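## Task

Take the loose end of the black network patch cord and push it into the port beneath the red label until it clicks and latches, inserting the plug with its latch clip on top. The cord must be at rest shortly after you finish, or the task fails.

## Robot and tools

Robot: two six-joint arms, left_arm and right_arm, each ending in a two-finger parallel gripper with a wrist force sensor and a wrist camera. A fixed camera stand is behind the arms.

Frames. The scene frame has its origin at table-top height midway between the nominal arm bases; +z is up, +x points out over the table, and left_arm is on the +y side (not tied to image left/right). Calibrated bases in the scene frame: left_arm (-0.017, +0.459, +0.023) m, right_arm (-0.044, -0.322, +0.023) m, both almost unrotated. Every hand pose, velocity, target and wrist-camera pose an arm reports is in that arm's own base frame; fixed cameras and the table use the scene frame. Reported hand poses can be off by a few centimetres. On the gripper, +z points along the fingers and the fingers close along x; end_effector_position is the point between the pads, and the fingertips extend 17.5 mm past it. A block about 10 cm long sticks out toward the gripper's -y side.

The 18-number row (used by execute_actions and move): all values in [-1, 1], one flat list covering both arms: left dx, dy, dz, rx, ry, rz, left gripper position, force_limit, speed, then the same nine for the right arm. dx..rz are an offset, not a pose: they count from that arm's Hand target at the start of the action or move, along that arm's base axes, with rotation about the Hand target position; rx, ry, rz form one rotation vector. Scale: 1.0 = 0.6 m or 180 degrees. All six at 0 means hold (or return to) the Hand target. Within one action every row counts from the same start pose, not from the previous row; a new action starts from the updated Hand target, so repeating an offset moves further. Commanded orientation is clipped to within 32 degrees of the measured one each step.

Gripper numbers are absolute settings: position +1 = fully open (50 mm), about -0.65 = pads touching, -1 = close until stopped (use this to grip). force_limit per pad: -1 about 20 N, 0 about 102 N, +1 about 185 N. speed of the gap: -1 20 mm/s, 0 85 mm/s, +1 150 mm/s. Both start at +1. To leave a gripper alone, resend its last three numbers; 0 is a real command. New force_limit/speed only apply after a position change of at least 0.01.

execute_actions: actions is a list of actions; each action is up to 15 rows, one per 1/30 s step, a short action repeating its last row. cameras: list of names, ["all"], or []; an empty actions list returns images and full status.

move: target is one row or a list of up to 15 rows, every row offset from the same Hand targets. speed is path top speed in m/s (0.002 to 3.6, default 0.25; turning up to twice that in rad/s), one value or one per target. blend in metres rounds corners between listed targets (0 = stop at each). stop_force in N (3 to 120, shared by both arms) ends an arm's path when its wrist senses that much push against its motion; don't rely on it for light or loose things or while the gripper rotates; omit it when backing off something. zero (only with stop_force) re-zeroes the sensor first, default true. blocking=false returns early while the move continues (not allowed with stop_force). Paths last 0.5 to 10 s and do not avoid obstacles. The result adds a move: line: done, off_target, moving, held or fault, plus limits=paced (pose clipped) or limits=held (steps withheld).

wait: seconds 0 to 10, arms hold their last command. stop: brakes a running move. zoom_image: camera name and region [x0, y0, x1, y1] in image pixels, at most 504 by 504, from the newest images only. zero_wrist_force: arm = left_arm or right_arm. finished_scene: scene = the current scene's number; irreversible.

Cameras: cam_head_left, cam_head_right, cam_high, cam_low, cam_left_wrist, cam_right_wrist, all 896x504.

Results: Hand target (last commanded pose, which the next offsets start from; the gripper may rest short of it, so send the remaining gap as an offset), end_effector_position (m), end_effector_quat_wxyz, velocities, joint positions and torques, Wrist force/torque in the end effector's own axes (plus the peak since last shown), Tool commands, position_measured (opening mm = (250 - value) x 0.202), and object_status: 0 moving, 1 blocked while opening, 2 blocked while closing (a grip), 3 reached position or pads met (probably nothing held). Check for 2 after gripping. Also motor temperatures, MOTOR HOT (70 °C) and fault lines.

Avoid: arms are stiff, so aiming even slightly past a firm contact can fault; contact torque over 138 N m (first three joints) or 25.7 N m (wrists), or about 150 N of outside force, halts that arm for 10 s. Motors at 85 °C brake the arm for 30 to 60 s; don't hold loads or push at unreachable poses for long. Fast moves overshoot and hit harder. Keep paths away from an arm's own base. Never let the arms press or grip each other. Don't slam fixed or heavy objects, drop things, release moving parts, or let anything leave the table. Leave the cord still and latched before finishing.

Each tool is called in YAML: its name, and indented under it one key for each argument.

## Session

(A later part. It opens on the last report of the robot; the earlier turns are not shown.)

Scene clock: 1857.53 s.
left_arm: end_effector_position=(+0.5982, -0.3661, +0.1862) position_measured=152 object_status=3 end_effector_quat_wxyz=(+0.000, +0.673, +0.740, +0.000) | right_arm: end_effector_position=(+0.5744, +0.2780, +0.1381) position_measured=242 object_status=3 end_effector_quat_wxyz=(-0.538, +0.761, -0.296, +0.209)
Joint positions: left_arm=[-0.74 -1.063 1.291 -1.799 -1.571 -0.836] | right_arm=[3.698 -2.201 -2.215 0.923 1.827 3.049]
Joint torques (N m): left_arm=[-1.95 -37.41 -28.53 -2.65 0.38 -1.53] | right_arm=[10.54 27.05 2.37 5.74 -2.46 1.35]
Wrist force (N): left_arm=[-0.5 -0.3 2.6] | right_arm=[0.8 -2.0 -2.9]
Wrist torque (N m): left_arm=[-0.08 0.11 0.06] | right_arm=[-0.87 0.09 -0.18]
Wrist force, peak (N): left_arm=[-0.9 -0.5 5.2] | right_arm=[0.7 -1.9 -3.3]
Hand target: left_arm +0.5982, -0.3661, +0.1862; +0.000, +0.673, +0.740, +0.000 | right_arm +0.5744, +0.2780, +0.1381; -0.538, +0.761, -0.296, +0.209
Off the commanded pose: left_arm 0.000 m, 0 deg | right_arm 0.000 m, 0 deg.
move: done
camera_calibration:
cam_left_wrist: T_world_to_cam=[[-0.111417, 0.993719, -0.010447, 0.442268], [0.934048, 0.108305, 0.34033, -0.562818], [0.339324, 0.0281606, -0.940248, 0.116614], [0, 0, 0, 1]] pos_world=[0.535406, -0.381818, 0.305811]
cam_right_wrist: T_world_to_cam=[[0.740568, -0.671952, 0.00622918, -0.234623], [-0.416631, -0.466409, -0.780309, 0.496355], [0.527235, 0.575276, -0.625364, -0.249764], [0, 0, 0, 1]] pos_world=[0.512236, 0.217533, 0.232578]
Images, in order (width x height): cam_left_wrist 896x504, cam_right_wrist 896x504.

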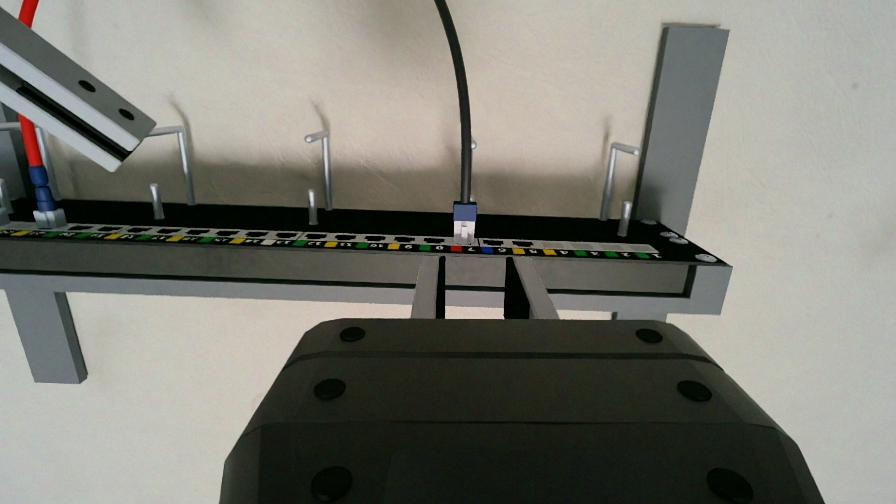

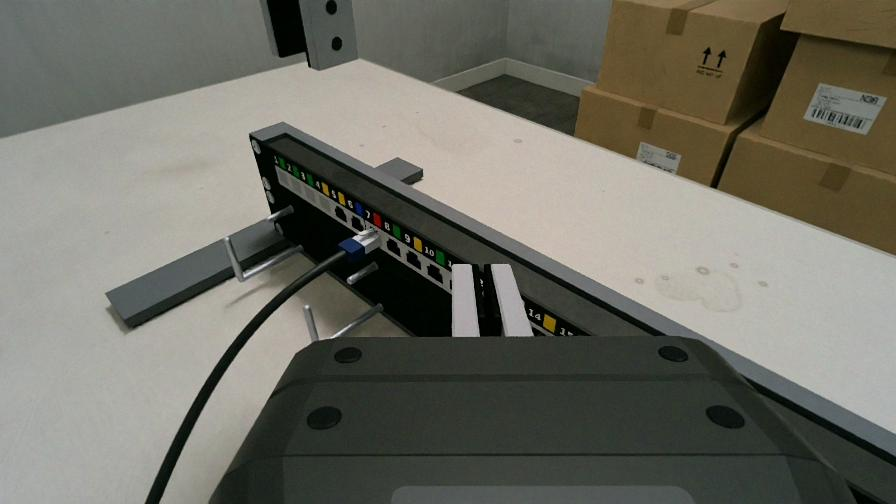

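move:
  target: [0,0,-0.2,0,0,0,0,-0.1,-0.8,0,0,0,0,0,0,-0.6,-0.8,0.5]
  speed: 0.1

move:
  target: [0,0,0,0,0,0,-1,-0.4,-0.8,0,0,0,0,0,0,-0.6,-0.8,0.5]

move:
  target: [-0.0001,0.0013,0,0,0,-0.0128,-1,-0.4,-0.8,0,0,0,0,0,0,-0.6,-0.8,0.5]
  speed: 0.02

move:
  target: [0.0083,0.0005,0,0,0,0,-1,-0.4,-0.8,0,0,0,0,0,0,-0.6,-0.8,0.5]
  speed: 0.006
  stop_force: 12
  cameras: ["cam_right_wrist"]

zoom_image:
  camera: "cam_right_wrist"
  region: [300, 170, 440, 280]

Scene clock: 1961.50 s.
left_arm: end_effector_position=(+0.5981, -0.3660, +0.0661) position_measured=152 object_status=3 end_effector_quat_wxyz=(+0.000, +0.673, +0.740, +0.000) | right_arm: end_effector_position=(+0.5744, +0.2780, +0.1381) position_measured=242 object_status=3 end_effector_quat_wxyz=(-0.538, +0.761, -0.296, +0.209)
Joint positions: left_arm=[-0.74 -0.961 1.455 -2.064 -1.571 -0.836] | right_arm=[3.698 -2.201 -2.215 0.923 1.827 3.049]
Joint torques (N m): left_arm=[-9.96 -59.76 -33.81 -0.9 -1.68 -1.8] | right_arm=[9.97 27.15 2.1 5.8 -2.41 0.28]
Wrist force (N): left_arm=[-0.5 -0.5 2.7] | right_arm=[1.1 -1.8 -2.8]
Wrist torque (N m): left_arm=[-0.14 0.13 0.03] | right_arm=[-0.83 0.04 -0.18]
Wrist force, peak (N): left_arm=[-0.8 -0.4 4.4] | right_arm=[0.7 -1.9 -3.4]
Hand target: left_arm +0.5982, -0.3661, +0.0662; +0.000, +0.673, +0.740, +0.000 | right_arm +0.5744, +0.2780, +0.1381; -0.538, +0.761, -0.296, +0.209
Off the commanded pose: left_arm 0.000 m, 0 deg | right_arm 0.000 m, 0 deg.
move: done

Scene clock: 1962.00 s.
left_arm: end_effector_position=(+0.5981, -0.3660, +0.0661) position_measured=192 object_status=2 end_effector_quat_wxyz=(+0.000, +0.673, +0.740, +0.000) | right_arm: end_effector_position=(+0.5744, +0.2780, +0.1381) position_measured=242 object_status=3 end_effector_quat_wxyz=(-0.538, +0.761, -0.296, +0.209)
Joint positions: left_arm=[-0.74 -0.961 1.455 -2.064 -1.571 -0.836] | right_arm=[3.698 -2.201 -2.215 0.923 1.827 3.049]
Joint torques (N m): left_arm=[-10.48 -60.81 -34.61 -3.48 -1.44 -1.82] | right_arm=[10.69 27.07 2.17 5.68 -2.55 0.14]
Wrist force (N): left_arm=[2.4 -1.1 2.5] | right_arm=[1.2 -2.0 -2.9]
Wrist torque (N m): left_arm=[-0.17 0.21 0.03] | right_arm=[-0.87 0.02 -0.18]
Wrist force, peak (N): left_arm=[2.8 -0.9 2.7] | right_arm=[0.8 -2.0 -3.2]
Hand target: left_arm +0.5982, -0.3661, +0.0662; +0.000, +0.673, +0.740, +0.000 | right_arm +0.5744, +0.2780, +0.1381; -0.538, +0.761, -0.296, +0.209
Off the commanded pose: left_arm 0.000 m, 0 deg | right_arm 0.000 m, 0 deg.
move: done

Scene clock: 1963.27 s.
left_arm: end_effector_position=(+0.5981, -0.3653, +0.0662) position_measured=192 object_status=2 end_effector_quat_wxyz=(+0.000, +0.687, +0.726, +0.000) | right_arm: end_effector_position=(+0.5744, +0.2780, +0.1381) position_measured=242 object_status=3 end_effector_quat_wxyz=(-0.538, +0.761, -0.296, +0.209)
Joint positions: left_arm=[-0.74 -0.962 1.456 -2.065 -1.571 -0.794] | right_arm=[3.698 -2.201 -2.215 0.923 1.827 3.049]
Joint torques (N m): left_arm=[11.64 -60.8 -19.38 -5.44 -1.14 -2.15] | right_arm=[10.55 27.21 1.91 5.75 -2.33 -0.16]
Wrist force (N): left_arm=[0.2 -0.3 4.1] | right_arm=[0.9 -1.7 -2.9]
Wrist torque (N m): left_arm=[-0.10 0.14 -0.08] | right_arm=[-0.82 0.08 -0.17]
Wrist force, peak (N): left_arm=[3.5 -0.3 5.2] | right_arm=[0.8 -1.9 -3.4]
Hand target: left_arm +0.5981, -0.3653, +0.0662; +0.000, +0.687, +0.726, +0.000 | right_arm +0.5744, +0.2780, +0.1381; -0.538, +0.761, -0.296, +0.209
Off the commanded pose: left_arm 0.000 m, 0 deg | right_arm 0.000 m, 0 deg.
move: done

Scene clock: 1964.47 s.
left_arm: end_effector_position=(+0.5985, -0.3653, +0.0662) position_measured=192 object_status=2 end_effector_quat_wxyz=(+0.000, +0.687, +0.726, +0.000) | right_arm: end_effector_position=(+0.5744, +0.2780, +0.1381) position_measured=242 object_status=3 end_effector_quat_wxyz=(-0.538, +0.761, -0.296, +0.209)
Joint positions: left_arm=[-0.739 -0.962 1.455 -2.065 -1.571 -0.794] | right_arm=[3.698 -2.201 -2.215 0.923 1.827 3.049]
Joint torques (N m): left_arm=[-12.54 -63.4 -21.56 -6.83 2.25 -1.91] | right_arm=[10.01 27.23 1.99 5.86 -2.52 -0.72]
Wrist force (N): left_arm=[1.8 -7.7 5.1] | right_arm=[0.7 -1.7 -3.3]
Wrist torque (N m): left_arm=[-0.25 0.12 -0.06] | right_arm=[-0.83 0.11 -0.17]
Wrist force, peak (N): left_arm=[1.3 -13.5 4.2] | right_arm=[0.7 -2.2 -3.2]
Hand target: left_arm +0.5985, -0.3653, +0.0662; +0.000, +0.687, +0.726, +0.000 (not the last commanded pose) | right_arm +0.5744, +0.2780, +0.1381; -0.538, +0.761, -0.296, +0.209
Off the commanded pose: left_arm 0.005 m, 0 deg | right_arm 0.000 m, 0 deg.
move: contact (left_arm)
camera_calibration:
cam_right_wrist: T_world_to_cam=[[0.740569, -0.671952, 0.00622993, -0.234623], [-0.41663, -0.466409, -0.780309, 0.496355], [0.527235, 0.575276, -0.625364, -0.249764], [0, 0, 0, 1]] pos_world=[0.512236, 0.217533, 0.232578]
Images, in order (width x height): cam_right_wrist 896x504.

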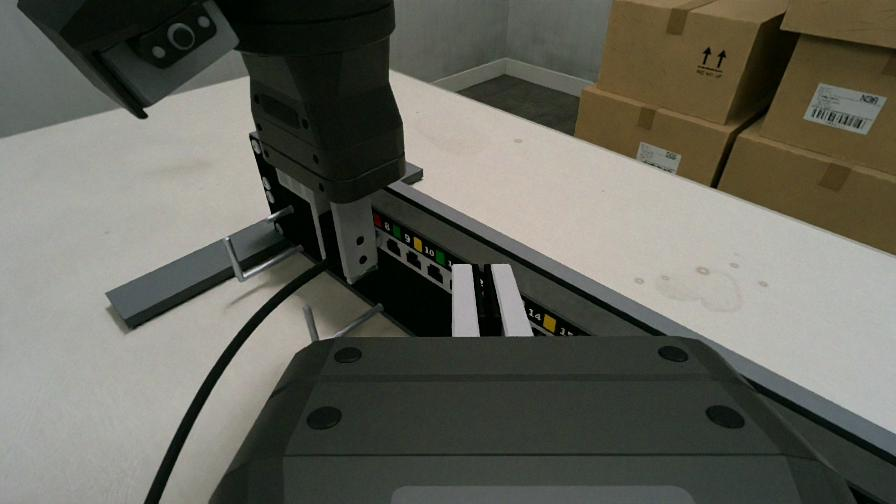

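Scaled by 3.600 from the camera's 896x504 image, which has a finer 1280x720 frame.

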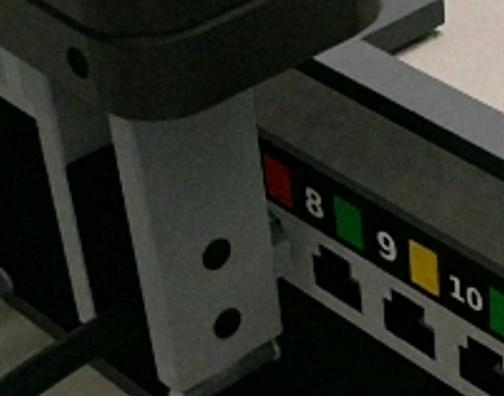

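move:
  target: [-0.0083,-0.0005,0,0,0,0,-1,-0.4,-0.8,0,0,0,0,0,0,-0.6,-0.8,0.5]
  speed: 0.006
  stop_force: 10
  cameras: ["cam_right_wrist","cam_left_wrist"]

zoom_image:
  camera: "cam_right_wrist"
  region: [300, 170, 440, 280]

Scene clock: 2019.80 s.
left_arm: end_effector_position=(+0.5981, -0.3653, +0.0663) position_measured=192 object_status=2 end_effector_quat_wxyz=(+0.000, +0.687, +0.726, +0.000) | right_arm: end_effector_position=(+0.5744, +0.2780, +0.1381) position_measured=242 object_status=3 end_effector_quat_wxyz=(-0.538, +0.761, -0.296, +0.209)
Joint positions: left_arm=[-0.74 -0.962 1.456 -2.065 -1.571 -0.795] | right_arm=[3.698 -2.201 -2.215 0.923 1.827 3.049]
Joint torques (N m): left_arm=[11.32 -40.1 -35.28 -0.41 -2.09 2.62] | right_arm=[10.05 27.16 2.34 5.64 -2.6 -1.38]
Wrist force (N): left_arm=[0.9 0.3 5.0] | right_arm=[0.8 -2.2 -2.9]
Wrist torque (N m): left_arm=[-0.12 0.10 0.03] | right_arm=[-0.90 0.08 -0.17]
Wrist force, peak (N): left_arm=[1.8 -7.7 6.1] | right_arm=[0.7 -2.0 -3.4]
Hand target: left_arm +0.5981, -0.3653, +0.0663; +0.000, +0.687, +0.726, +0.000 (not the last commanded pose) | right_arm +0.5744, +0.2780, +0.1381; -0.538, +0.761, -0.296, +0.209
Off the commanded pose: left_arm 0.005 m, 0 deg | right_arm 0.000 m, 0 deg.
move: contact (left_arm)
camera_calibration:
cam_left_wrist: T_world_to_cam=[[-0.0714167, 0.997389, -0.0107054, 0.417761], [0.937567, 0.0707882, 0.340524, -0.537923], [0.340392, 0.014282, -0.940175, -0.00195423], [0, 0, 0, 1]] pos_world=[0.534839, -0.378564, 0.18581]
cam_right_wrist: T_world_to_cam=[[0.740569, -0.671952, 0.00622993, -0.234623], [-0.41663, -0.466409, -0.780309, 0.496355], [0.527235, 0.575276, -0.625364, -0.249764], [0, 0, 0, 1]] pos_world=[0.512236, 0.217533, 0.232578]
Images, in order (width x height): cam_left_wrist 896x504, cam_right_wrist 896x504.

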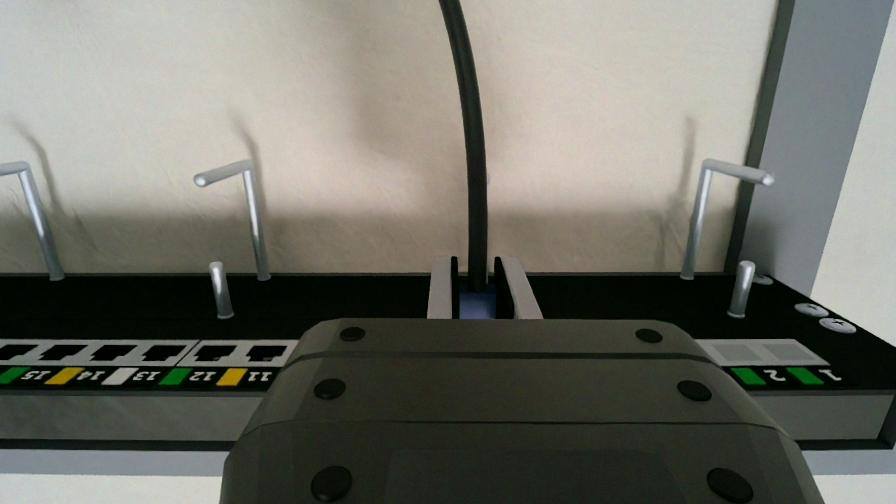

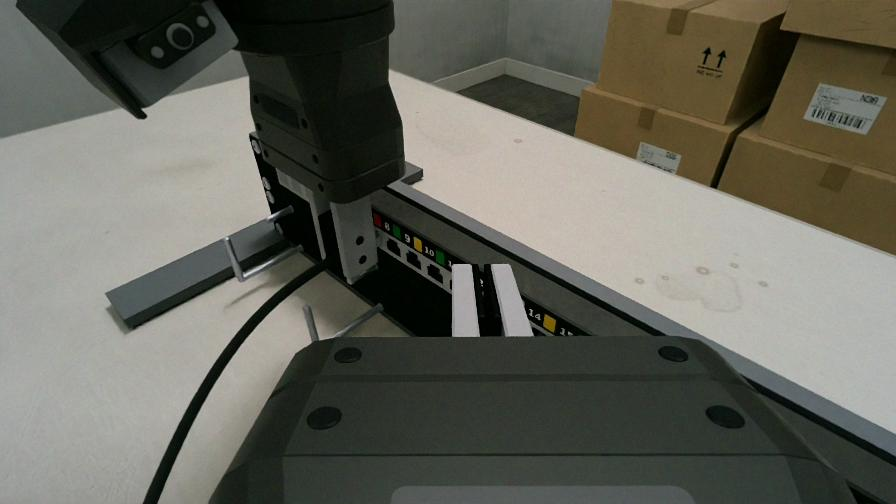

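Scaled by 3.600 from the camera's 896x504 image, which has a finer 1280x720 frame.

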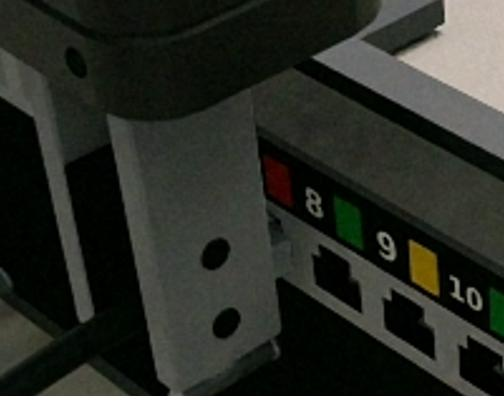

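move:
  target: [-0.0083,-0.0005,0,0,0,0,-1,-0.4,-0.8,0,0,0,0,0,0,-0.6,-0.8,0.5]
  speed: 0.006
  stop_force: 12
  cameras: ["cam_right_wrist","cam_left_wrist"]

zoom_image:
  camera: "cam_right_wrist"
  region: [300, 170, 440, 280]

Scene clock: 2031.23 s.
left_arm: end_effector_position=(+0.5977, -0.3651, +0.0662) position_measured=192 object_status=2 end_effector_quat_wxyz=(+0.000, +0.687, +0.726, +0.000) | right_arm: end_effector_position=(+0.5744, +0.2780, +0.1381) position_measured=242 object_status=3 end_effector_quat_wxyz=(-0.538, +0.761, -0.296, +0.209)
Joint positions: left_arm=[-0.74 -0.963 1.458 -2.066 -1.571 -0.795] | right_arm=[3.698 -2.201 -2.215 0.923 1.827 3.049]
Joint torques (N m): left_arm=[9.54 -37.62 -31.01 1.69 -3.37 2.49] | right_arm=[9.4 27.37 1.25 5.85 -2.7 -1.41]
Wrist force (N): left_arm=[-1.6 9.6 2.8] | right_arm=[0.8 -2.1 -3.2]
Wrist torque (N m): left_arm=[0.01 0.13 0.06] | right_arm=[-0.89 0.08 -0.17]
Wrist force, peak (N): left_arm=[-0.1 16.0 4.2] | right_arm=[0.8 -2.2 -3.3]
Hand target: left_arm +0.5977, -0.3651, +0.0662; +0.000, +0.687, +0.726, +0.000 (not the last commanded pose) | right_arm +0.5744, +0.2780, +0.1381; -0.538, +0.761, -0.296, +0.209
Off the commanded pose: left_arm 0.005 m, 0 deg | right_arm 0.000 m, 0 deg.
move: contact (left_arm)
camera_calibration:
cam_left_wrist: T_world_to_cam=[[-0.071483, 0.997387, -0.0105022, 0.417523], [0.937627, 0.070784, 0.34036, -0.537472], [0.340214, 0.0144828, -0.940237, -0.00160383], [0, 0, 0, 1]] pos_world=[0.53434, -0.378364, 0.185811]
cam_right_wrist: T_world_to_cam=[[0.740569, -0.671952, 0.00622993, -0.234623], [-0.41663, -0.466409, -0.780309, 0.496355], [0.527235, 0.575276, -0.625364, -0.249764], [0, 0, 0, 1]] pos_world=[0.512236, 0.217533, 0.232578]
Images, in order (width x height): cam_left_wrist 896x504, cam_right_wrist 896x504.

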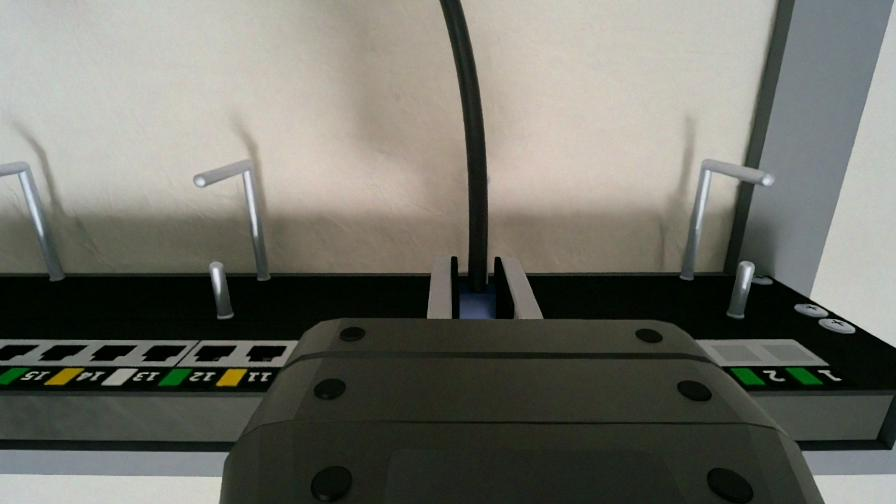

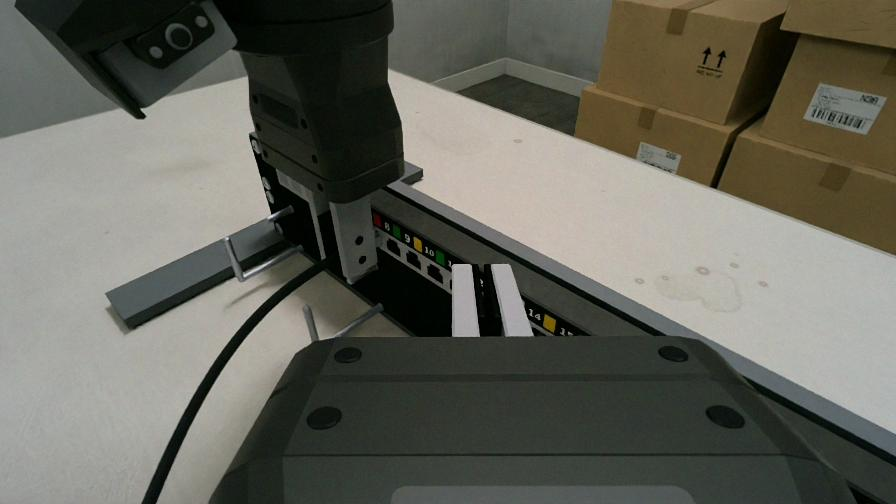

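Scaled by 3.600 from the camera's 896x504 image, which has a finer 1280x720 frame.

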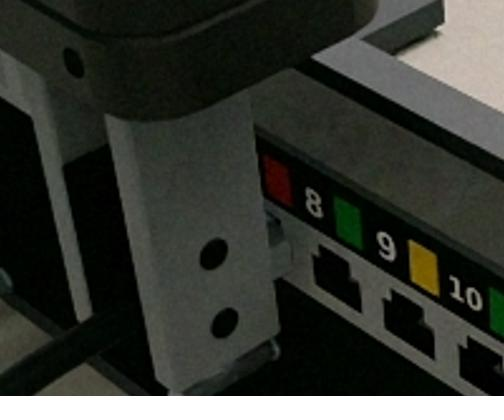

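move:
  target: [0.0006,0,0,0,0,0,-1,-0.4,-0.8,0,0,0,0,0,0,-0.6,-0.8,0.5]
  speed: 0.02

move:
  target: [0,0,0,0,0,0,0.0,-0.1,-0.8,0,0,0,0,0,0,-0.6,-0.8,0.5]

move:
  target:
    - [0,0,0.2,0,0,0,0,-0.1,-0.8,0,0,0,0,0,0,-0.6,-0.8,0.5]
    - [-0.05,0.1,0.25,0,0,0,0,-0.1,-0.8,0,0,0,0,0,0,-0.6,-0.8,0.5]
  speed: 0.15
  blend: 0.02
  cameras: ["cam_right_wrist","cam_left_wrist"]

zoom_image:
  camera: "cam_right_wrist"
  region: [335, 215, 391, 265]

zoom_image:
  camera: "cam_left_wrist"
  region: [350, 180, 530, 300]

Scene clock: 2071.00 s.
left_arm: end_effector_position=(+0.5980, -0.3651, +0.0662) position_measured=192 object_status=2 end_effector_quat_wxyz=(+0.000, +0.687, +0.726, +0.000) | right_arm: end_effector_position=(+0.5744, +0.2780, +0.1381) position_measured=242 object_status=3 end_effector_quat_wxyz=(-0.538, +0.761, -0.296, +0.209)
Joint positions: left_arm=[-0.739 -0.963 1.457 -2.066 -1.571 -0.795] | right_arm=[3.698 -2.201 -2.215 0.923 1.827 3.049]
Joint torques (N m): left_arm=[11.88 -40.28 -34.11 -0.89 -1.23 2.56] | right_arm=[9.61 27.72 2.5 5.75 -2.49 -1.43]
Wrist force (N): left_arm=[0.3 0.0 2.3] | right_arm=[0.9 -1.7 -3.2]
Wrist torque (N m): left_arm=[-0.09 0.14 -0.03] | right_arm=[-0.82 0.07 -0.18]
Wrist force, peak (N): left_arm=[-1.5 9.6 2.8] | right_arm=[0.8 -2.0 -3.4]
Hand target: left_arm +0.5981, -0.3651, +0.0662; +0.000, +0.687, +0.726, +0.000 | right_arm +0.5744, +0.2780, +0.1381; -0.538, +0.761, -0.296, +0.209
Off the commanded pose: left_arm 0.000 m, 0 deg | right_arm 0.000 m, 0 deg.
move: done

Scene clock: 2071.50 s.
left_arm: end_effector_position=(+0.5980, -0.3651, +0.0662) position_measured=152 object_status=3 end_effector_quat_wxyz=(+0.000, +0.687, +0.726, +0.000) | right_arm: end_effector_position=(+0.5744, +0.2780, +0.1381) position_measured=242 object_status=3 end_effector_quat_wxyz=(-0.538, +0.761, -0.296, +0.209)
Joint positions: left_arm=[-0.739 -0.963 1.457 -2.066 -1.571 -0.795] | right_arm=[3.698 -2.201 -2.215 0.923 1.827 3.049]
Joint torques (N m): left_arm=[11.86 -42.55 -34.18 -3.02 0.58 2.31] | right_arm=[9.51 26.77 2.65 5.66 -2.46 -1.36]
Wrist force (N): left_arm=[-0.4 -0.6 2.3] | right_arm=[0.6 -1.8 -2.8]
Wrist torque (N m): left_arm=[-0.15 0.09 0.03] | right_arm=[-0.83 0.11 -0.18]
Wrist force, peak (N): left_arm=[-0.8 -0.2 2.6] | right_arm=[0.8 -1.8 -3.4]
Hand target: left_arm +0.5981, -0.3651, +0.0662; +0.000, +0.687, +0.726, +0.000 | right_arm +0.5744, +0.2780, +0.1381; -0.538, +0.761, -0.296, +0.209
Off the commanded pose: left_arm 0.000 m, 0 deg | right_arm 0.000 m, 0 deg.
move: done

Scene clock: 2073.23 s.
left_arm: end_effector_position=(+0.5681, -0.3051, +0.2161) position_measured=152 object_status=3 end_effector_quat_wxyz=(+0.000, +0.687, +0.726, +0.000) | right_arm: end_effector_position=(+0.5744, +0.2780, +0.1381) position_measured=242 object_status=3 end_effector_quat_wxyz=(-0.538, +0.761, -0.296, +0.209)
Joint positions: left_arm=[-0.701 -1.214 1.434 -1.791 -1.571 -0.756] | right_arm=[3.698 -2.201 -2.215 0.923 1.827 3.049]
Joint torques (N m): left_arm=[-13.63 -43.76 -29.56 -5.25 -1.61 -2.7] | right_arm=[9.64 27.68 1.56 5.73 -2.45 -1.44]
Wrist force (N): left_arm=[-0.1 -0.5 2.4] | right_arm=[0.9 -1.8 -3.2]
Wrist torque (N m): left_arm=[-0.11 0.02 0.10] | right_arm=[-0.84 0.07 -0.18]
Wrist force, peak (N): left_arm=[-0.2 -0.5 5.1] | right_arm=[1.0 -1.9 -3.4]
Hand target: left_arm +0.5681, -0.3051, +0.2162; +0.000, +0.687, +0.726, +0.000 | right_arm +0.5744, +0.2780, +0.1381; -0.538, +0.761, -0.296, +0.209
Off the commanded pose: left_arm 0.000 m, 0 deg | right_arm 0.000 m, 0 deg.
move: done
camera_calibration:
cam_left_wrist: T_world_to_cam=[[-0.0715193, 0.997385, -0.0104005, 0.35713], [0.937668, 0.0707852, 0.340247, -0.565061], [0.340094, 0.014582, -0.940278, 0.148612], [0, 0, 0, 1]] pos_world=[0.50484, -0.318365, 0.335711]
cam_right_wrist: T_world_to_cam=[[0.740569, -0.671952, 0.00622993, -0.234623], [-0.41663, -0.466409, -0.780309, 0.496355], [0.527235, 0.575276, -0.625364, -0.249764], [0, 0, 0, 1]] pos_world=[0.512236, 0.217533, 0.232578]
Images, in order (width x height): cam_left_wrist 896x504, cam_right_wrist 896x504.

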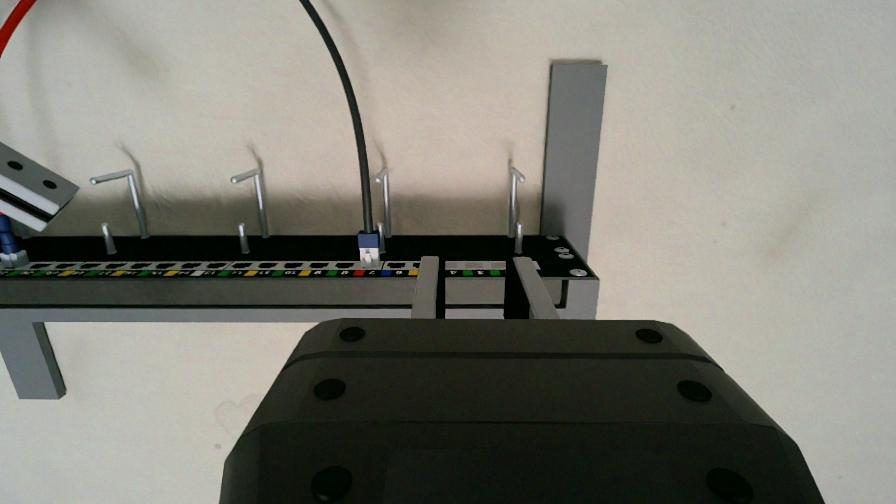

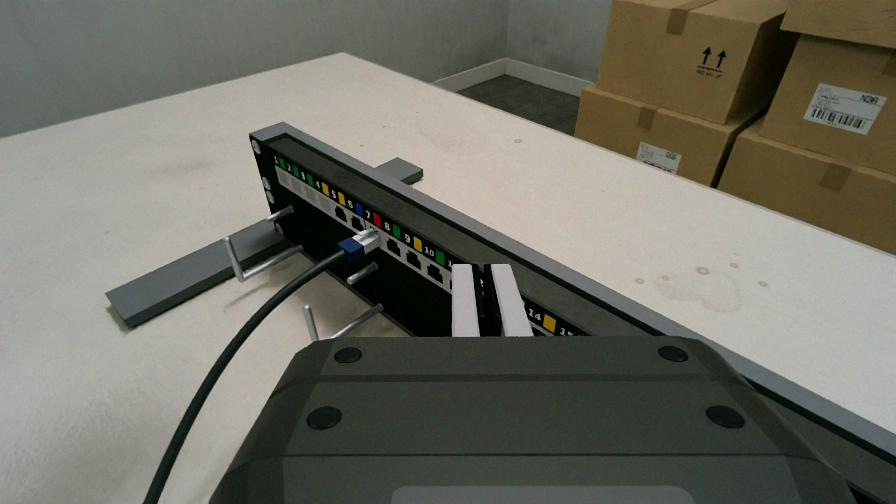

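Scaled by 9.000 from the camera's 896x504 image, which has a finer 1280x720 frame.

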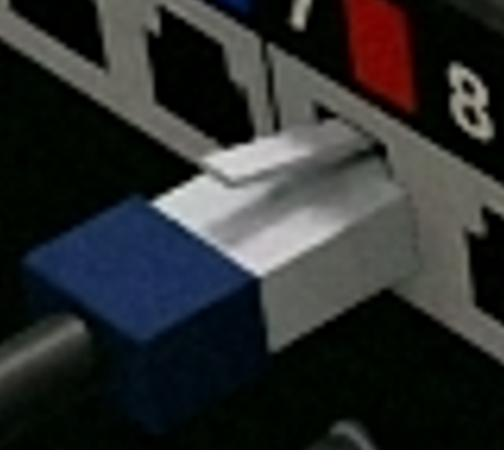

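Scaled by 2.800 from the camera's 896x504 image, which has a finer 1280x720 frame.

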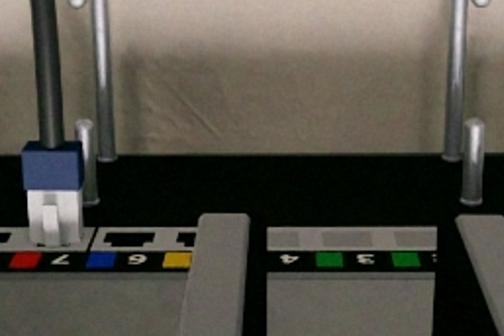

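move:
  target:
    - [0.05,-0.1,-0.05,0,0,0,0,-0.1,-0.8,0,0,0,0,0,0,-0.6,-0.8,0.5]
    - [0.05,-0.1,-0.25,0,0,0,0,-0.1,-0.8,0,0,0,0,0,0,-0.6,-0.8,0.5]
  speed: 0.12
  blend: [0.01,0]

move:
  target: [0,0,0,0,0,0,-1,-0.4,-0.8,0,0,0,0,0,0,-0.6,-0.8,0.5]

move:
  target: [0,0,0.0033,0,0,0,-1,-0.4,-0.8,0,0,0,0,0,0,-0.6,-0.8,0.5]
  speed: 0.004
  stop_force: 5

move:
  target: [0,0,-0.0058,0,0,0,-1,-0.4,-0.8,0,0,0,0,0,0,-0.6,-0.8,0.5]
  speed: 0.004
  stop_force: 10

Scene clock: 2171.33 s.
left_arm: end_effector_position=(+0.5980, -0.3651, +0.0661) position_measured=152 object_status=3 end_effector_quat_wxyz=(+0.000, +0.687, +0.726, +0.000) | right_arm: end_effector_position=(+0.5744, +0.2780, +0.1381) position_measured=242 object_status=3 end_effector_quat_wxyz=(-0.538, +0.761, -0.296, +0.209)
Joint positions: left_arm=[-0.739 -0.963 1.457 -2.065 -1.571 -0.795] | right_arm=[3.698 -2.201 -2.215 0.923 1.827 3.049]
Joint torques (N m): left_arm=[12.21 -57.7 -32.94 -1.31 -0.01 2.61] | right_arm=[9.25 26.69 1.76 5.55 -2.53 -1.37]
Wrist force (N): left_arm=[-0.5 -0.2 2.3] | right_arm=[1.1 -2.0 -2.9]
Wrist torque (N m): left_arm=[-0.08 0.12 0.08] | right_arm=[-0.88 0.05 -0.18]
Wrist force, peak (N): left_arm=[-0.6 -0.6 4.5] | right_arm=[1.4 -1.8 -3.5]
Hand target: left_arm +0.5981, -0.3651, +0.0662; +0.000, +0.687, +0.726, +0.000 | right_arm +0.5744, +0.2780, +0.1381; -0.538, +0.761, -0.296, +0.209
Off the commanded pose: left_arm 0.000 m, 0 deg | right_arm 0.000 m, 0 deg.
move: done

Scene clock: 2171.83 s.
left_arm: end_effector_position=(+0.5980, -0.3651, +0.0662) position_measured=192 object_status=2 end_effector_quat_wxyz=(+0.000, +0.687, +0.726, +0.000) | right_arm: end_effector_position=(+0.5744, +0.2780, +0.1381) position_measured=242 object_status=3 end_effector_quat_wxyz=(-0.538, +0.761, -0.296, +0.209)
Joint positions: left_arm=[-0.739 -0.963 1.457 -2.066 -1.571 -0.795] | right_arm=[3.698 -2.201 -2.215 0.923 1.827 3.049]
Joint torques (N m): left_arm=[11.75 -60.87 -33.85 -4.99 0.77 2.51] | right_arm=[9.25 26.66 1.79 5.64 -2.42 -1.41]
Wrist force (N): left_arm=[-2.4 -0.9 3.5] | right_arm=[0.5 -2.0 -2.9]
Wrist torque (N m): left_arm=[-0.09 0.08 0.09] | right_arm=[-0.86 0.13 -0.17]
Wrist force, peak (N): left_arm=[-2.4 -0.9 3.5] | right_arm=[0.7 -2.1 -3.3]
Hand target: left_arm +0.5981, -0.3651, +0.0662; +0.000, +0.687, +0.726, +0.000 | right_arm +0.5744, +0.2780, +0.1381; -0.538, +0.761, -0.296, +0.209
Off the commanded pose: left_arm 0.000 m, 0 deg | right_arm 0.000 m, 0 deg.
move: done

Scene clock: 2173.10 s.
left_arm: end_effector_position=(+0.5981, -0.3652, +0.0666) position_measured=192 object_status=2 end_effector_quat_wxyz=(+0.000, +0.687, +0.726, +0.000) | right_arm: end_effector_position=(+0.5744, +0.2780, +0.1381) position_measured=242 object_status=3 end_effector_quat_wxyz=(-0.538, +0.761, -0.296, +0.209)
Joint positions: left_arm=[-0.739 -0.963 1.456 -2.065 -1.571 -0.795] | right_arm=[3.698 -2.201 -2.215 0.923 1.827 3.049]
Joint torques (N m): left_arm=[11.36 -42.07 -20.43 -6.03 0.51 2.48] | right_arm=[9.43 27.56 1.78 5.67 -2.49 -1.5]
Wrist force (N): left_arm=[-0.3 -4.2 7.4] | right_arm=[1.2 -1.6 -3.1]
Wrist torque (N m): left_arm=[-0.09 0.11 0.07] | right_arm=[-0.81 0.02 -0.17]
Wrist force, peak (N): left_arm=[0.0 -5.0 9.1] | right_arm=[0.9 -2.2 -3.2]
Hand target: left_arm +0.5981, -0.3652, +0.0666; +0.000, +0.687, +0.726, +0.000 (not the last commanded pose) | right_arm +0.5744, +0.2780, +0.1381; -0.538, +0.761, -0.296, +0.209
Off the commanded pose: left_arm 0.002 m, 0 deg | right_arm 0.000 m, 0 deg.
move: contact (left_arm)

Scene clock: 2174.77 s.
left_arm: end_effector_position=(+0.5981, -0.3652, +0.0649) position_measured=192 object_status=2 end_effector_quat_wxyz=(+0.000, +0.687, +0.726, +0.000) | right_arm: end_effector_position=(+0.5744, +0.2780, +0.1381) position_measured=242 object_status=3 end_effector_quat_wxyz=(-0.538, +0.761, -0.296, +0.209)
Joint positions: left_arm=[-0.739 -0.961 1.458 -2.069 -1.571 -0.795] | right_arm=[3.698 -2.201 -2.215 0.923 1.827 3.049]
Joint torques (N m): left_arm=[10.89 -57.34 -31.38 0.78 0.02 2.53] | right_arm=[9.43 26.74 1.85 5.66 -2.39 -1.36]
Wrist force (N): left_arm=[-0.6 1.4 -3.3] | right_arm=[0.9 -1.8 -2.9]
Wrist torque (N m): left_arm=[-0.21 0.12 0.07] | right_arm=[-0.84 0.07 -0.17]
Wrist force, peak (N): left_arm=[-0.2 -4.5 6.6] | right_arm=[0.9 -2.1 -3.3]
Hand target: left_arm +0.5981, -0.3652, +0.0649; +0.000, +0.687, +0.726, +0.000 (not the last commanded pose) | right_arm +0.5744, +0.2780, +0.1381; -0.538, +0.761, -0.296, +0.209
Off the commanded pose: left_arm 0.002 m, 0 deg | right_arm 0.000 m, 0 deg.
move: contact (left_arm)

move:
  target: [0,0,0.0014,0,0,0,-1,-0.4,-0.8,0,0,0,0,0,0,-0.6,-0.8,0.5]
  speed: 0.004

move:
  target: [-0.0003,0.005,0,0,0,0,-1,-0.4,-0.8,0,0,0,0,0,0,-0.6,-0.8,0.5]
  speed: 0.004
  stop_force: 5

move:
  target: [0.0004,-0.0075,0,0,0,0,-1,-0.4,-0.8,0,0,0,0,0,0,-0.6,-0.8,0.5]
  speed: 0.004
  stop_force: 10

Scene clock: 2192.37 s.
left_arm: end_effector_position=(+0.5981, -0.3652, +0.0658) position_measured=192 object_status=2 end_effector_quat_wxyz=(+0.000, +0.687, +0.726, +0.000) | right_arm: end_effector_position=(+0.5744, +0.2780, +0.1381) position_measured=242 object_status=3 end_effector_quat_wxyz=(-0.538, +0.761, -0.296, +0.209)
Joint positions: left_arm=[-0.739 -0.962 1.457 -2.067 -1.571 -0.795] | right_arm=[3.698 -2.201 -2.215 0.923 1.827 3.049]
Joint torques (N m): left_arm=[10.77 -59.22 -33.18 -0.18 0.1 2.44] | right_arm=[8.68 26.42 2.31 5.81 -2.47 -1.48]
Wrist force (N): left_arm=[-1.6 -0.2 1.6] | right_arm=[0.8 -1.8 -3.3]
Wrist torque (N m): left_arm=[-0.12 0.09 0.10] | right_arm=[-0.83 0.10 -0.17]
Wrist force, peak (N): left_arm=[-0.3 1.7 -3.8] | right_arm=[0.8 -1.8 -3.6]
Hand target: left_arm +0.5981, -0.3652, +0.0658; +0.000, +0.687, +0.726, +0.000 | right_arm +0.5744, +0.2780, +0.1381; -0.538, +0.761, -0.296, +0.209
Off the commanded pose: left_arm 0.000 m, 0 deg | right_arm 0.000 m, 0 deg.
move: done

Scene clock: 2193.83 s.
left_arm: end_effector_position=(+0.5981, -0.3645, +0.0658) position_measured=192 object_status=2 end_effector_quat_wxyz=(+0.000, +0.687, +0.726, +0.000) | right_arm: end_effector_position=(+0.5744, +0.2780, +0.1381) position_measured=242 object_status=3 end_effector_quat_wxyz=(-0.538, +0.761, -0.296, +0.209)
Joint positions: left_arm=[-0.739 -0.963 1.459 -2.067 -1.571 -0.794] | right_arm=[3.698 -2.201 -2.215 0.923 1.827 3.049]
Joint torques (N m): left_arm=[-10.19 -37.42 -31.58 0.91 0.13 -2.8] | right_arm=[8.59 27.2 2.12 5.73 -2.35 -1.42]
Wrist force (N): left_arm=[-6.1 -0.6 0.9] | right_arm=[0.8 -1.8 -3.1]
Wrist torque (N m): left_arm=[-0.11 0.10 0.10] | right_arm=[-0.83 0.07 -0.17]
Wrist force, peak (N): left_arm=[-8.7 -1.4 2.0] | right_arm=[1.0 -2.0 -3.7]
Hand target: left_arm +0.5981, -0.3645, +0.0658; +0.000, +0.687, +0.726, +0.000 (not the last commanded pose) | right_arm +0.5744, +0.2780, +0.1381; -0.538, +0.761, -0.296, +0.209
Off the commanded pose: left_arm 0.002 m, 0 deg | right_arm 0.000 m, 0 deg.
move: contact (left_arm)

Scene clock: 2195.40 s.
left_arm: end_effector_position=(+0.5981, -0.3657, +0.0658) position_measured=192 object_status=2 end_effector_quat_wxyz=(+0.000, +0.687, +0.726, +0.000) | right_arm: end_effector_position=(+0.5744, +0.2780, +0.1381) position_measured=242 object_status=3 end_effector_quat_wxyz=(-0.538, +0.761, -0.296, +0.209)
Joint positions: left_arm=[-0.74 -0.962 1.456 -2.066 -1.571 -0.795] | right_arm=[3.698 -2.201 -2.215 0.923 1.827 3.049]
Joint torques (N m): left_arm=[11.07 -61.03 -18.97 -6.19 0.07 2.69] | right_arm=[9.06 26.97 2.16 5.71 -2.22 -1.49]
Wrist force (N): left_arm=[3.1 -2.5 2.0] | right_arm=[1.2 -1.9 -3.2]
Wrist torque (N m): left_arm=[-0.16 0.15 0.03] | right_arm=[-0.85 0.01 -0.17]
Wrist force, peak (N): left_arm=[6.3 -2.5 1.2] | right_arm=[1.0 -2.0 -3.4]
Hand target: left_arm +0.5981, -0.3657, +0.0658; +0.000, +0.687, +0.726, +0.000 (not the last commanded pose) | right_arm +0.5744, +0.2780, +0.1381; -0.538, +0.761, -0.296, +0.209
Off the commanded pose: left_arm 0.003 m, 0 deg | right_arm 0.000 m, 0 deg.
move: contact (left_arm)

move:
  target: [0,0.0005,0,0,0,0,-1,-0.4,-0.8,0,0,0,0,0,0,-0.6,-0.8,0.5]
  speed: 0.004

move:
  target: [0.0083,0.0005,0,0,0,0,-1,-0.4,-0.8,0,0,0,0,0,0,-0.6,-0.8,0.5]
  speed: 0.006
  stop_force: 15
  cameras: ["cam_right_wrist"]

zoom_image:
  camera: "cam_right_wrist"
  region: [300, 170, 440, 280]

Scene clock: 2211.97 s.
left_arm: end_effector_position=(+0.5981, -0.3654, +0.0658) position_measured=192 object_status=2 end_effector_quat_wxyz=(+0.000, +0.687, +0.726, +0.000) | right_arm: end_effector_position=(+0.5744, +0.2780, +0.1381) position_measured=242 object_status=3 end_effector_quat_wxyz=(-0.538, +0.761, -0.296, +0.209)
Joint positions: left_arm=[-0.74 -0.962 1.457 -2.066 -1.571 -0.795] | right_arm=[3.698 -2.201 -2.215 0.923 1.827 3.049]
Joint torques (N m): left_arm=[13.59 -59.54 -17.91 -5.37 0.21 2.54] | right_arm=[9.57 27.87 2.32 5.69 -2.37 -1.37]
Wrist force (N): left_arm=[-0.2 -3.2 1.4] | right_arm=[1.1 -1.8 -3.1]
Wrist torque (N m): left_arm=[-0.20 0.07 0.04] | right_arm=[-0.83 0.03 -0.18]
Wrist force, peak (N): left_arm=[3.3 -2.7 2.2] | right_arm=[1.3 -1.9 -3.5]
Hand target: left_arm +0.5981, -0.3654, +0.0658; +0.000, +0.687, +0.726, +0.000 | right_arm +0.5744, +0.2780, +0.1381; -0.538, +0.761, -0.296, +0.209
Off the commanded pose: left_arm 0.000 m, 0 deg | right_arm 0.000 m, 0 deg.
move: done

Scene clock: 2213.30 s.
left_arm: end_effector_position=(+0.5994, -0.3653, +0.0659) position_measured=192 object_status=2 end_effector_quat_wxyz=(+0.000, +0.687, +0.726, +0.000) | right_arm: end_effector_position=(+0.5744, +0.2780, +0.1381) position_measured=242 object_status=3 end_effector_quat_wxyz=(-0.538, +0.761, -0.296, +0.209)
Joint positions: left_arm=[-0.738 -0.96 1.453 -2.065 -1.571 -0.794] | right_arm=[3.698 -2.201 -2.215 0.923 1.827 3.049]
Joint torques (N m): left_arm=[-8.85 -61.85 -22.16 -8 3.82 -2.61] | right_arm=[8.65 27.28 1.62 5.78 -2.31 -1.46]
Wrist force (N): left_arm=[1.6 -16.9 1.7] | right_arm=[1.1 -2.0 -3.2]
Wrist torque (N m): left_arm=[-0.30 0.11 -0.04] | right_arm=[-0.87 0.04 -0.17]
Wrist force, peak (N): left_arm=[1.3 -22.8 0.8] | right_arm=[0.9 -1.9 -3.6]
Hand target: left_arm +0.5994, -0.3653, +0.0659; +0.000, +0.687, +0.726, +0.000 (not the last commanded pose) | right_arm +0.5744, +0.2780, +0.1381; -0.538, +0.761, -0.296, +0.209
Off the commanded pose: left_arm 0.004 m, 0 deg | right_arm 0.000 m, 0 deg.
move: contact (left_arm)
camera_calibration:
cam_right_wrist: T_world_to_cam=[[0.740569, -0.671952, 0.00622993, -0.234623], [-0.41663, -0.466409, -0.780309, 0.496355], [0.527235, 0.575276, -0.625364, -0.249764], [0, 0, 0, 1]] pos_world=[0.512236, 0.217533, 0.232578]
Images, in order (width x height): cam_right_wrist 896x504.

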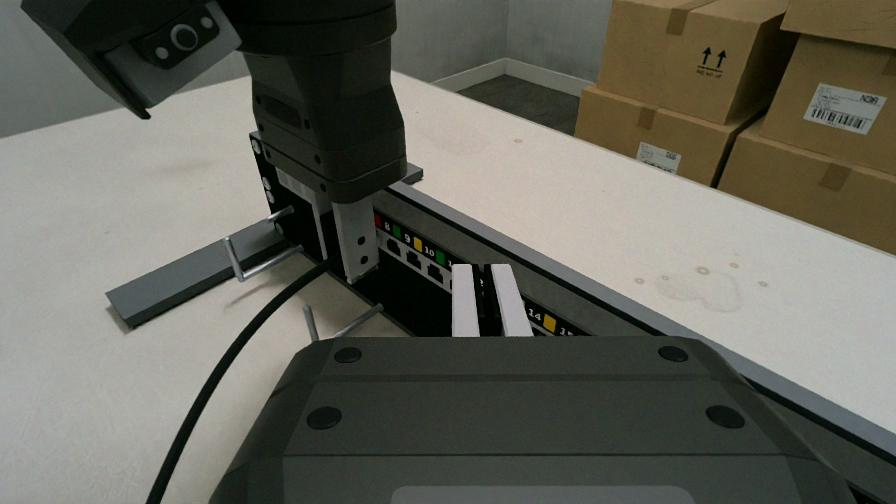

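Scaled by 3.600 from the camera's 896x504 image, which has a finer 1280x720 frame.

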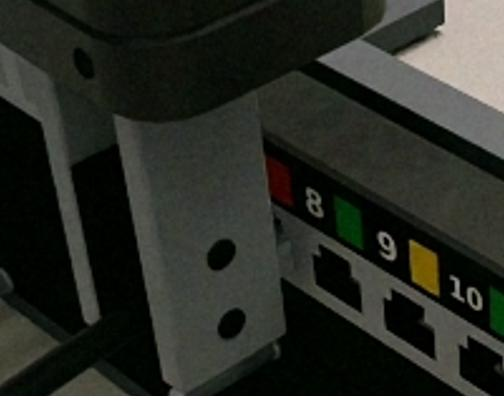

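move:
  target: [-0.0022,-0.0001,0,0,0,0,-1,-0.4,-0.8,0,0,0,0,0,0,-0.6,-0.8,0.5]
  speed: 0.01

move:
  target: [-0.0083,-0.0005,0,0,0,0,-1,-0.4,-0.8,0,0,0,0,0,0,-0.6,-0.8,0.5]
  speed: 0.006
  stop_force: 25
  cameras: ["cam_right_wrist"]

zoom_image:
  camera: "cam_right_wrist"
  region: [300, 170, 440, 280]

Scene clock: 2245.07 s.
left_arm: end_effector_position=(+0.5980, -0.3654, +0.0659) position_measured=192 object_status=2 end_effector_quat_wxyz=(+0.000, +0.687, +0.726, +0.000) | right_arm: end_effector_position=(+0.5744, +0.2780, +0.1381) position_measured=242 object_status=3 end_effector_quat_wxyz=(-0.538, +0.761, -0.296, +0.209)
Joint positions: left_arm=[-0.74 -0.962 1.457 -2.066 -1.571 -0.795] | right_arm=[3.698 -2.201 -2.215 0.923 1.827 3.049]
Joint torques (N m): left_arm=[-14.37 -56.78 -20.01 -4.12 -1.85 -2.54] | right_arm=[8.5 27.33 2.17 5.55 -2.31 -1.44]
Wrist force (N): left_arm=[-0.9 4.7 1.7] | right_arm=[1.0 -1.8 -3.2]
Wrist torque (N m): left_arm=[-0.02 0.20 0.10] | right_arm=[-0.83 0.05 -0.17]
Wrist force, peak (N): left_arm=[1.9 -17.3 1.0] | right_arm=[1.2 -1.8 -3.6]
Hand target: left_arm +0.5980, -0.3654, +0.0659; +0.000, +0.687, +0.726, +0.000 | right_arm +0.5744, +0.2780, +0.1381; -0.538, +0.761, -0.296, +0.209
Off the commanded pose: left_arm 0.000 m, 0 deg | right_arm 0.000 m, 0 deg.
move: done

Scene clock: 2246.80 s.
left_arm: end_effector_position=(+0.5931, -0.3657, +0.0659) position_measured=192 object_status=2 end_effector_quat_wxyz=(+0.000, +0.687, +0.726, +0.000) | right_arm: end_effector_position=(+0.5744, +0.2780, +0.1381) position_measured=242 object_status=3 end_effector_quat_wxyz=(-0.538, +0.761, -0.296, +0.209)
Joint positions: left_arm=[-0.745 -0.971 1.472 -2.073 -1.571 -0.8] | right_arm=[3.698 -2.201 -2.215 0.923 1.827 3.049]
Joint torques (N m): left_arm=[-7.65 -34.84 -25.19 3.34 -5.93 1.11] | right_arm=[8.92 26.94 2.14 5.64 -2.35 -1.38]
Wrist force (N): left_arm=[-0.9 25.6 -1.2] | right_arm=[1.1 -1.9 -3.2]
Wrist torque (N m): left_arm=[0.19 0.21 0.04] | right_arm=[-0.85 0.04 -0.18]
Wrist force, peak (N): left_arm=[-1.0 27.4 0.0] | right_arm=[1.3 -2.3 -3.3]
Hand target: left_arm +0.5931, -0.3657, +0.0659; +0.000, +0.687, +0.726, +0.000 | right_arm +0.5744, +0.2780, +0.1381; -0.538, +0.761, -0.296, +0.209
Off the commanded pose: left_arm 0.000 m, 0 deg | right_arm 0.000 m, 0 deg.
move: done
camera_calibration:
cam_right_wrist: T_world_to_cam=[[0.740569, -0.671952, 0.00622993, -0.234623], [-0.41663, -0.466409, -0.780309, 0.496355], [0.527235, 0.575276, -0.625364, -0.249764], [0, 0, 0, 1]] pos_world=[0.512236, 0.217533, 0.232578]
Images, in order (width x height): cam_right_wrist 896x504.

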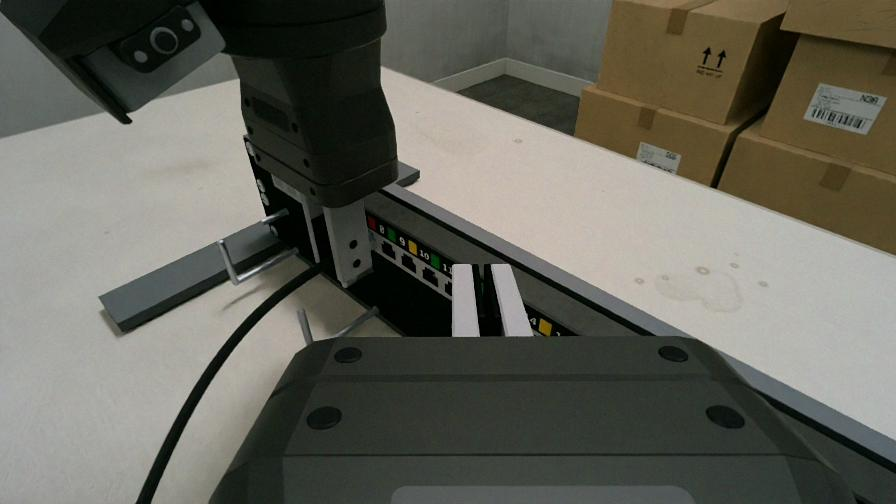

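Scaled by 3.600 from the camera's 896x504 image, which has a finer 1280x720 frame.

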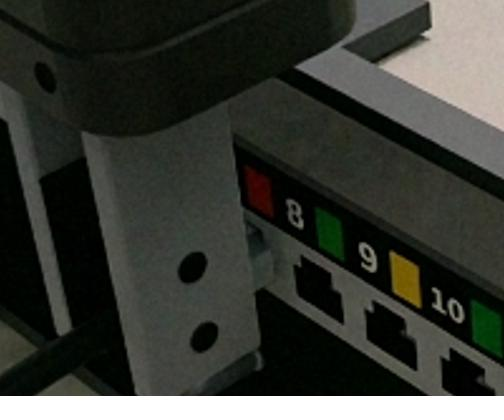

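move:
  target: [0.0018,0.0001,0,0,0,0,-1,-0.4,-0.8,0,0,0,0,0,0,-0.6,-0.8,0.5]
  speed: 0.02

move:
  target: [0,0,0,0,0,0,0.0,-0.1,-0.8,0,0,0,0,0,0,-0.6,-0.8,0.5]

move:
  target:
    - [0,0,0.2,0,0,0,0,-0.1,-0.8,0,0,0,0,0,0,-0.6,-0.8,0.5]
    - [-0.05,0.1,0.25,0,0,0,0,-0.1,-0.8,0,0,0,0,0,0,-0.6,-0.8,0.5]
  speed: 0.15
  blend: 0.02
  cameras: ["cam_right_wrist"]

zoom_image:
  camera: "cam_right_wrist"
  region: [330, 210, 390, 270]

Scene clock: 2268.97 s.
left_arm: end_effector_position=(+0.5941, -0.3656, +0.0658) position_measured=192 object_status=2 end_effector_quat_wxyz=(+0.000, +0.687, +0.726, +0.000) | right_arm: end_effector_position=(+0.5744, +0.2780, +0.1381) position_measured=242 object_status=3 end_effector_quat_wxyz=(-0.538, +0.761, -0.296, +0.209)
Joint positions: left_arm=[-0.744 -0.969 1.469 -2.071 -1.571 -0.799] | right_arm=[3.698 -2.201 -2.215 0.923 1.827 3.049]
Joint torques (N m): left_arm=[12.37 -40.61 -32.71 -1.75 -0.15 2.43] | right_arm=[8.84 27.62 2.25 5.64 -2.47 -1.44]
Wrist force (N): left_arm=[1.6 -1.8 -0.6] | right_arm=[0.9 -1.8 -3.1]
Wrist torque (N m): left_arm=[-0.05 0.07 -0.04] | right_arm=[-0.83 0.07 -0.17]
Wrist force, peak (N): left_arm=[-0.7 26.0 -2.2] | right_arm=[1.3 -2.0 -3.7]
Hand target: left_arm +0.5941, -0.3656, +0.0659; +0.000, +0.687, +0.726, +0.000 | right_arm +0.5744, +0.2780, +0.1381; -0.538, +0.761, -0.296, +0.209
Off the commanded pose: left_arm 0.000 m, 0 deg | right_arm 0.000 m, 0 deg.
move: done

Scene clock: 2269.47 s.
left_arm: end_effector_position=(+0.5941, -0.3656, +0.0658) position_measured=152 object_status=3 end_effector_quat_wxyz=(+0.000, +0.687, +0.726, +0.000) | right_arm: end_effector_position=(+0.5744, +0.2780, +0.1381) position_measured=242 object_status=3 end_effector_quat_wxyz=(-0.538, +0.761, -0.296, +0.209)
Joint positions: left_arm=[-0.744 -0.969 1.469 -2.071 -1.571 -0.799] | right_arm=[3.698 -2.201 -2.215 0.923 1.827 3.049]
Joint torques (N m): left_arm=[12.74 -48.52 -32.04 -5.23 0.97 1.53] | right_arm=[8.85 27.98 1.24 5.7 -2.23 -1.58]
Wrist force (N): left_arm=[-0.4 0.3 2.2] | right_arm=[1.0 -1.6 -3.3]
Wrist torque (N m): left_arm=[0.00 0.09 0.01] | right_arm=[-0.80 0.05 -0.18]
Wrist force, peak (N): left_arm=[-0.1 0.4 2.7] | right_arm=[0.9 -1.7 -3.6]
Hand target: left_arm +0.5941, -0.3656, +0.0659; +0.000, +0.687, +0.726, +0.000 | right_arm +0.5744, +0.2780, +0.1381; -0.538, +0.761, -0.296, +0.209
Off the commanded pose: left_arm 0.000 m, 0 deg | right_arm 0.000 m, 0 deg.
move: done

Scene clock: 2271.20 s.
left_arm: end_effector_position=(+0.5642, -0.3055, +0.2158) position_measured=152 object_status=3 end_effector_quat_wxyz=(+0.000, +0.687, +0.726, +0.000) | right_arm: end_effector_position=(+0.5744, +0.2780, +0.1381) position_measured=242 object_status=3 end_effector_quat_wxyz=(-0.538, +0.761, -0.296, +0.209)
Joint positions: left_arm=[-0.705 -1.222 1.445 -1.795 -1.571 -0.761] | right_arm=[3.698 -2.201 -2.215 0.923 1.827 3.049]
Joint torques (N m): left_arm=[-14.36 -43.2 -29.56 -5.14 -1.23 -2.7] | right_arm=[8.6 27.15 2.36 5.86 -2.36 -1.29]
Wrist force (N): left_arm=[-0.1 0.6 2.7] | right_arm=[1.0 -2.0 -3.2]
Wrist torque (N m): left_arm=[0.06 0.04 0.10] | right_arm=[-0.87 0.06 -0.18]
Wrist force, peak (N): left_arm=[-0.3 0.5 5.2] | right_arm=[1.2 -1.7 -3.5]
Hand target: left_arm +0.5641, -0.3056, +0.2159; +0.000, +0.687, +0.726, +0.000 | right_arm +0.5744, +0.2780, +0.1381; -0.538, +0.761, -0.296, +0.209
Off the commanded pose: left_arm 0.000 m, 0 deg | right_arm 0.000 m, 0 deg.
move: done
camera_calibration:
cam_right_wrist: T_world_to_cam=[[0.740569, -0.671952, 0.00622993, -0.234623], [-0.41663, -0.466409, -0.780309, 0.496355], [0.527235, 0.575276, -0.625364, -0.249764], [0, 0, 0, 1]] pos_world=[0.512236, 0.217533, 0.232578]
Images, in order (width x height): cam_right_wrist 896x504.

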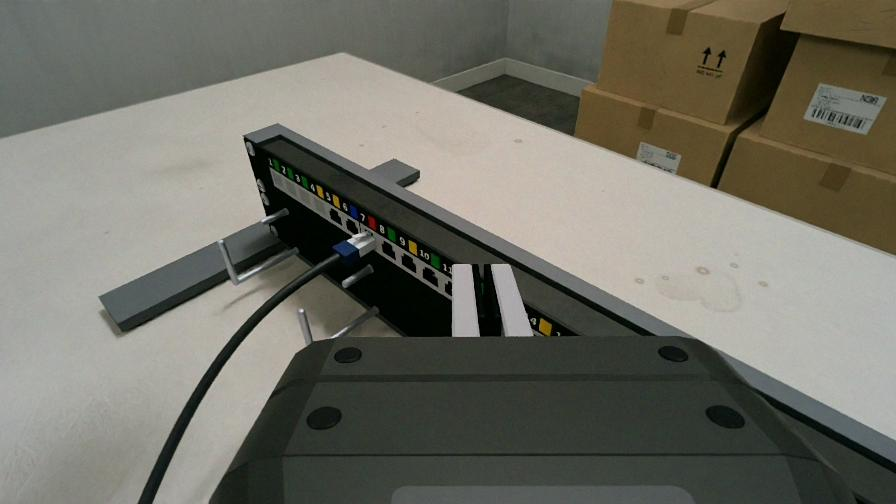

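Scaled by 8.400 from the camera's 896x504 image, which has a finer 1280x720 frame.

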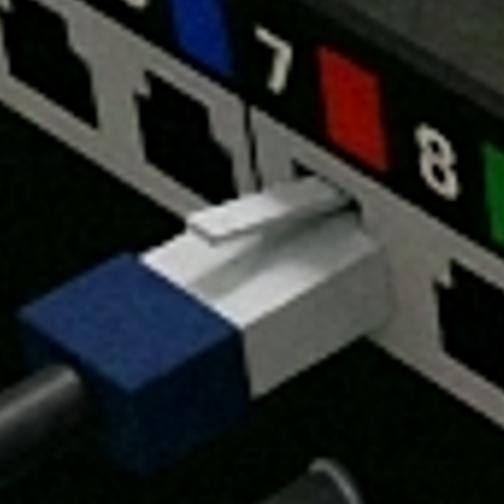

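finished_scene:
  scene: 1

The scene is finished: the task was done.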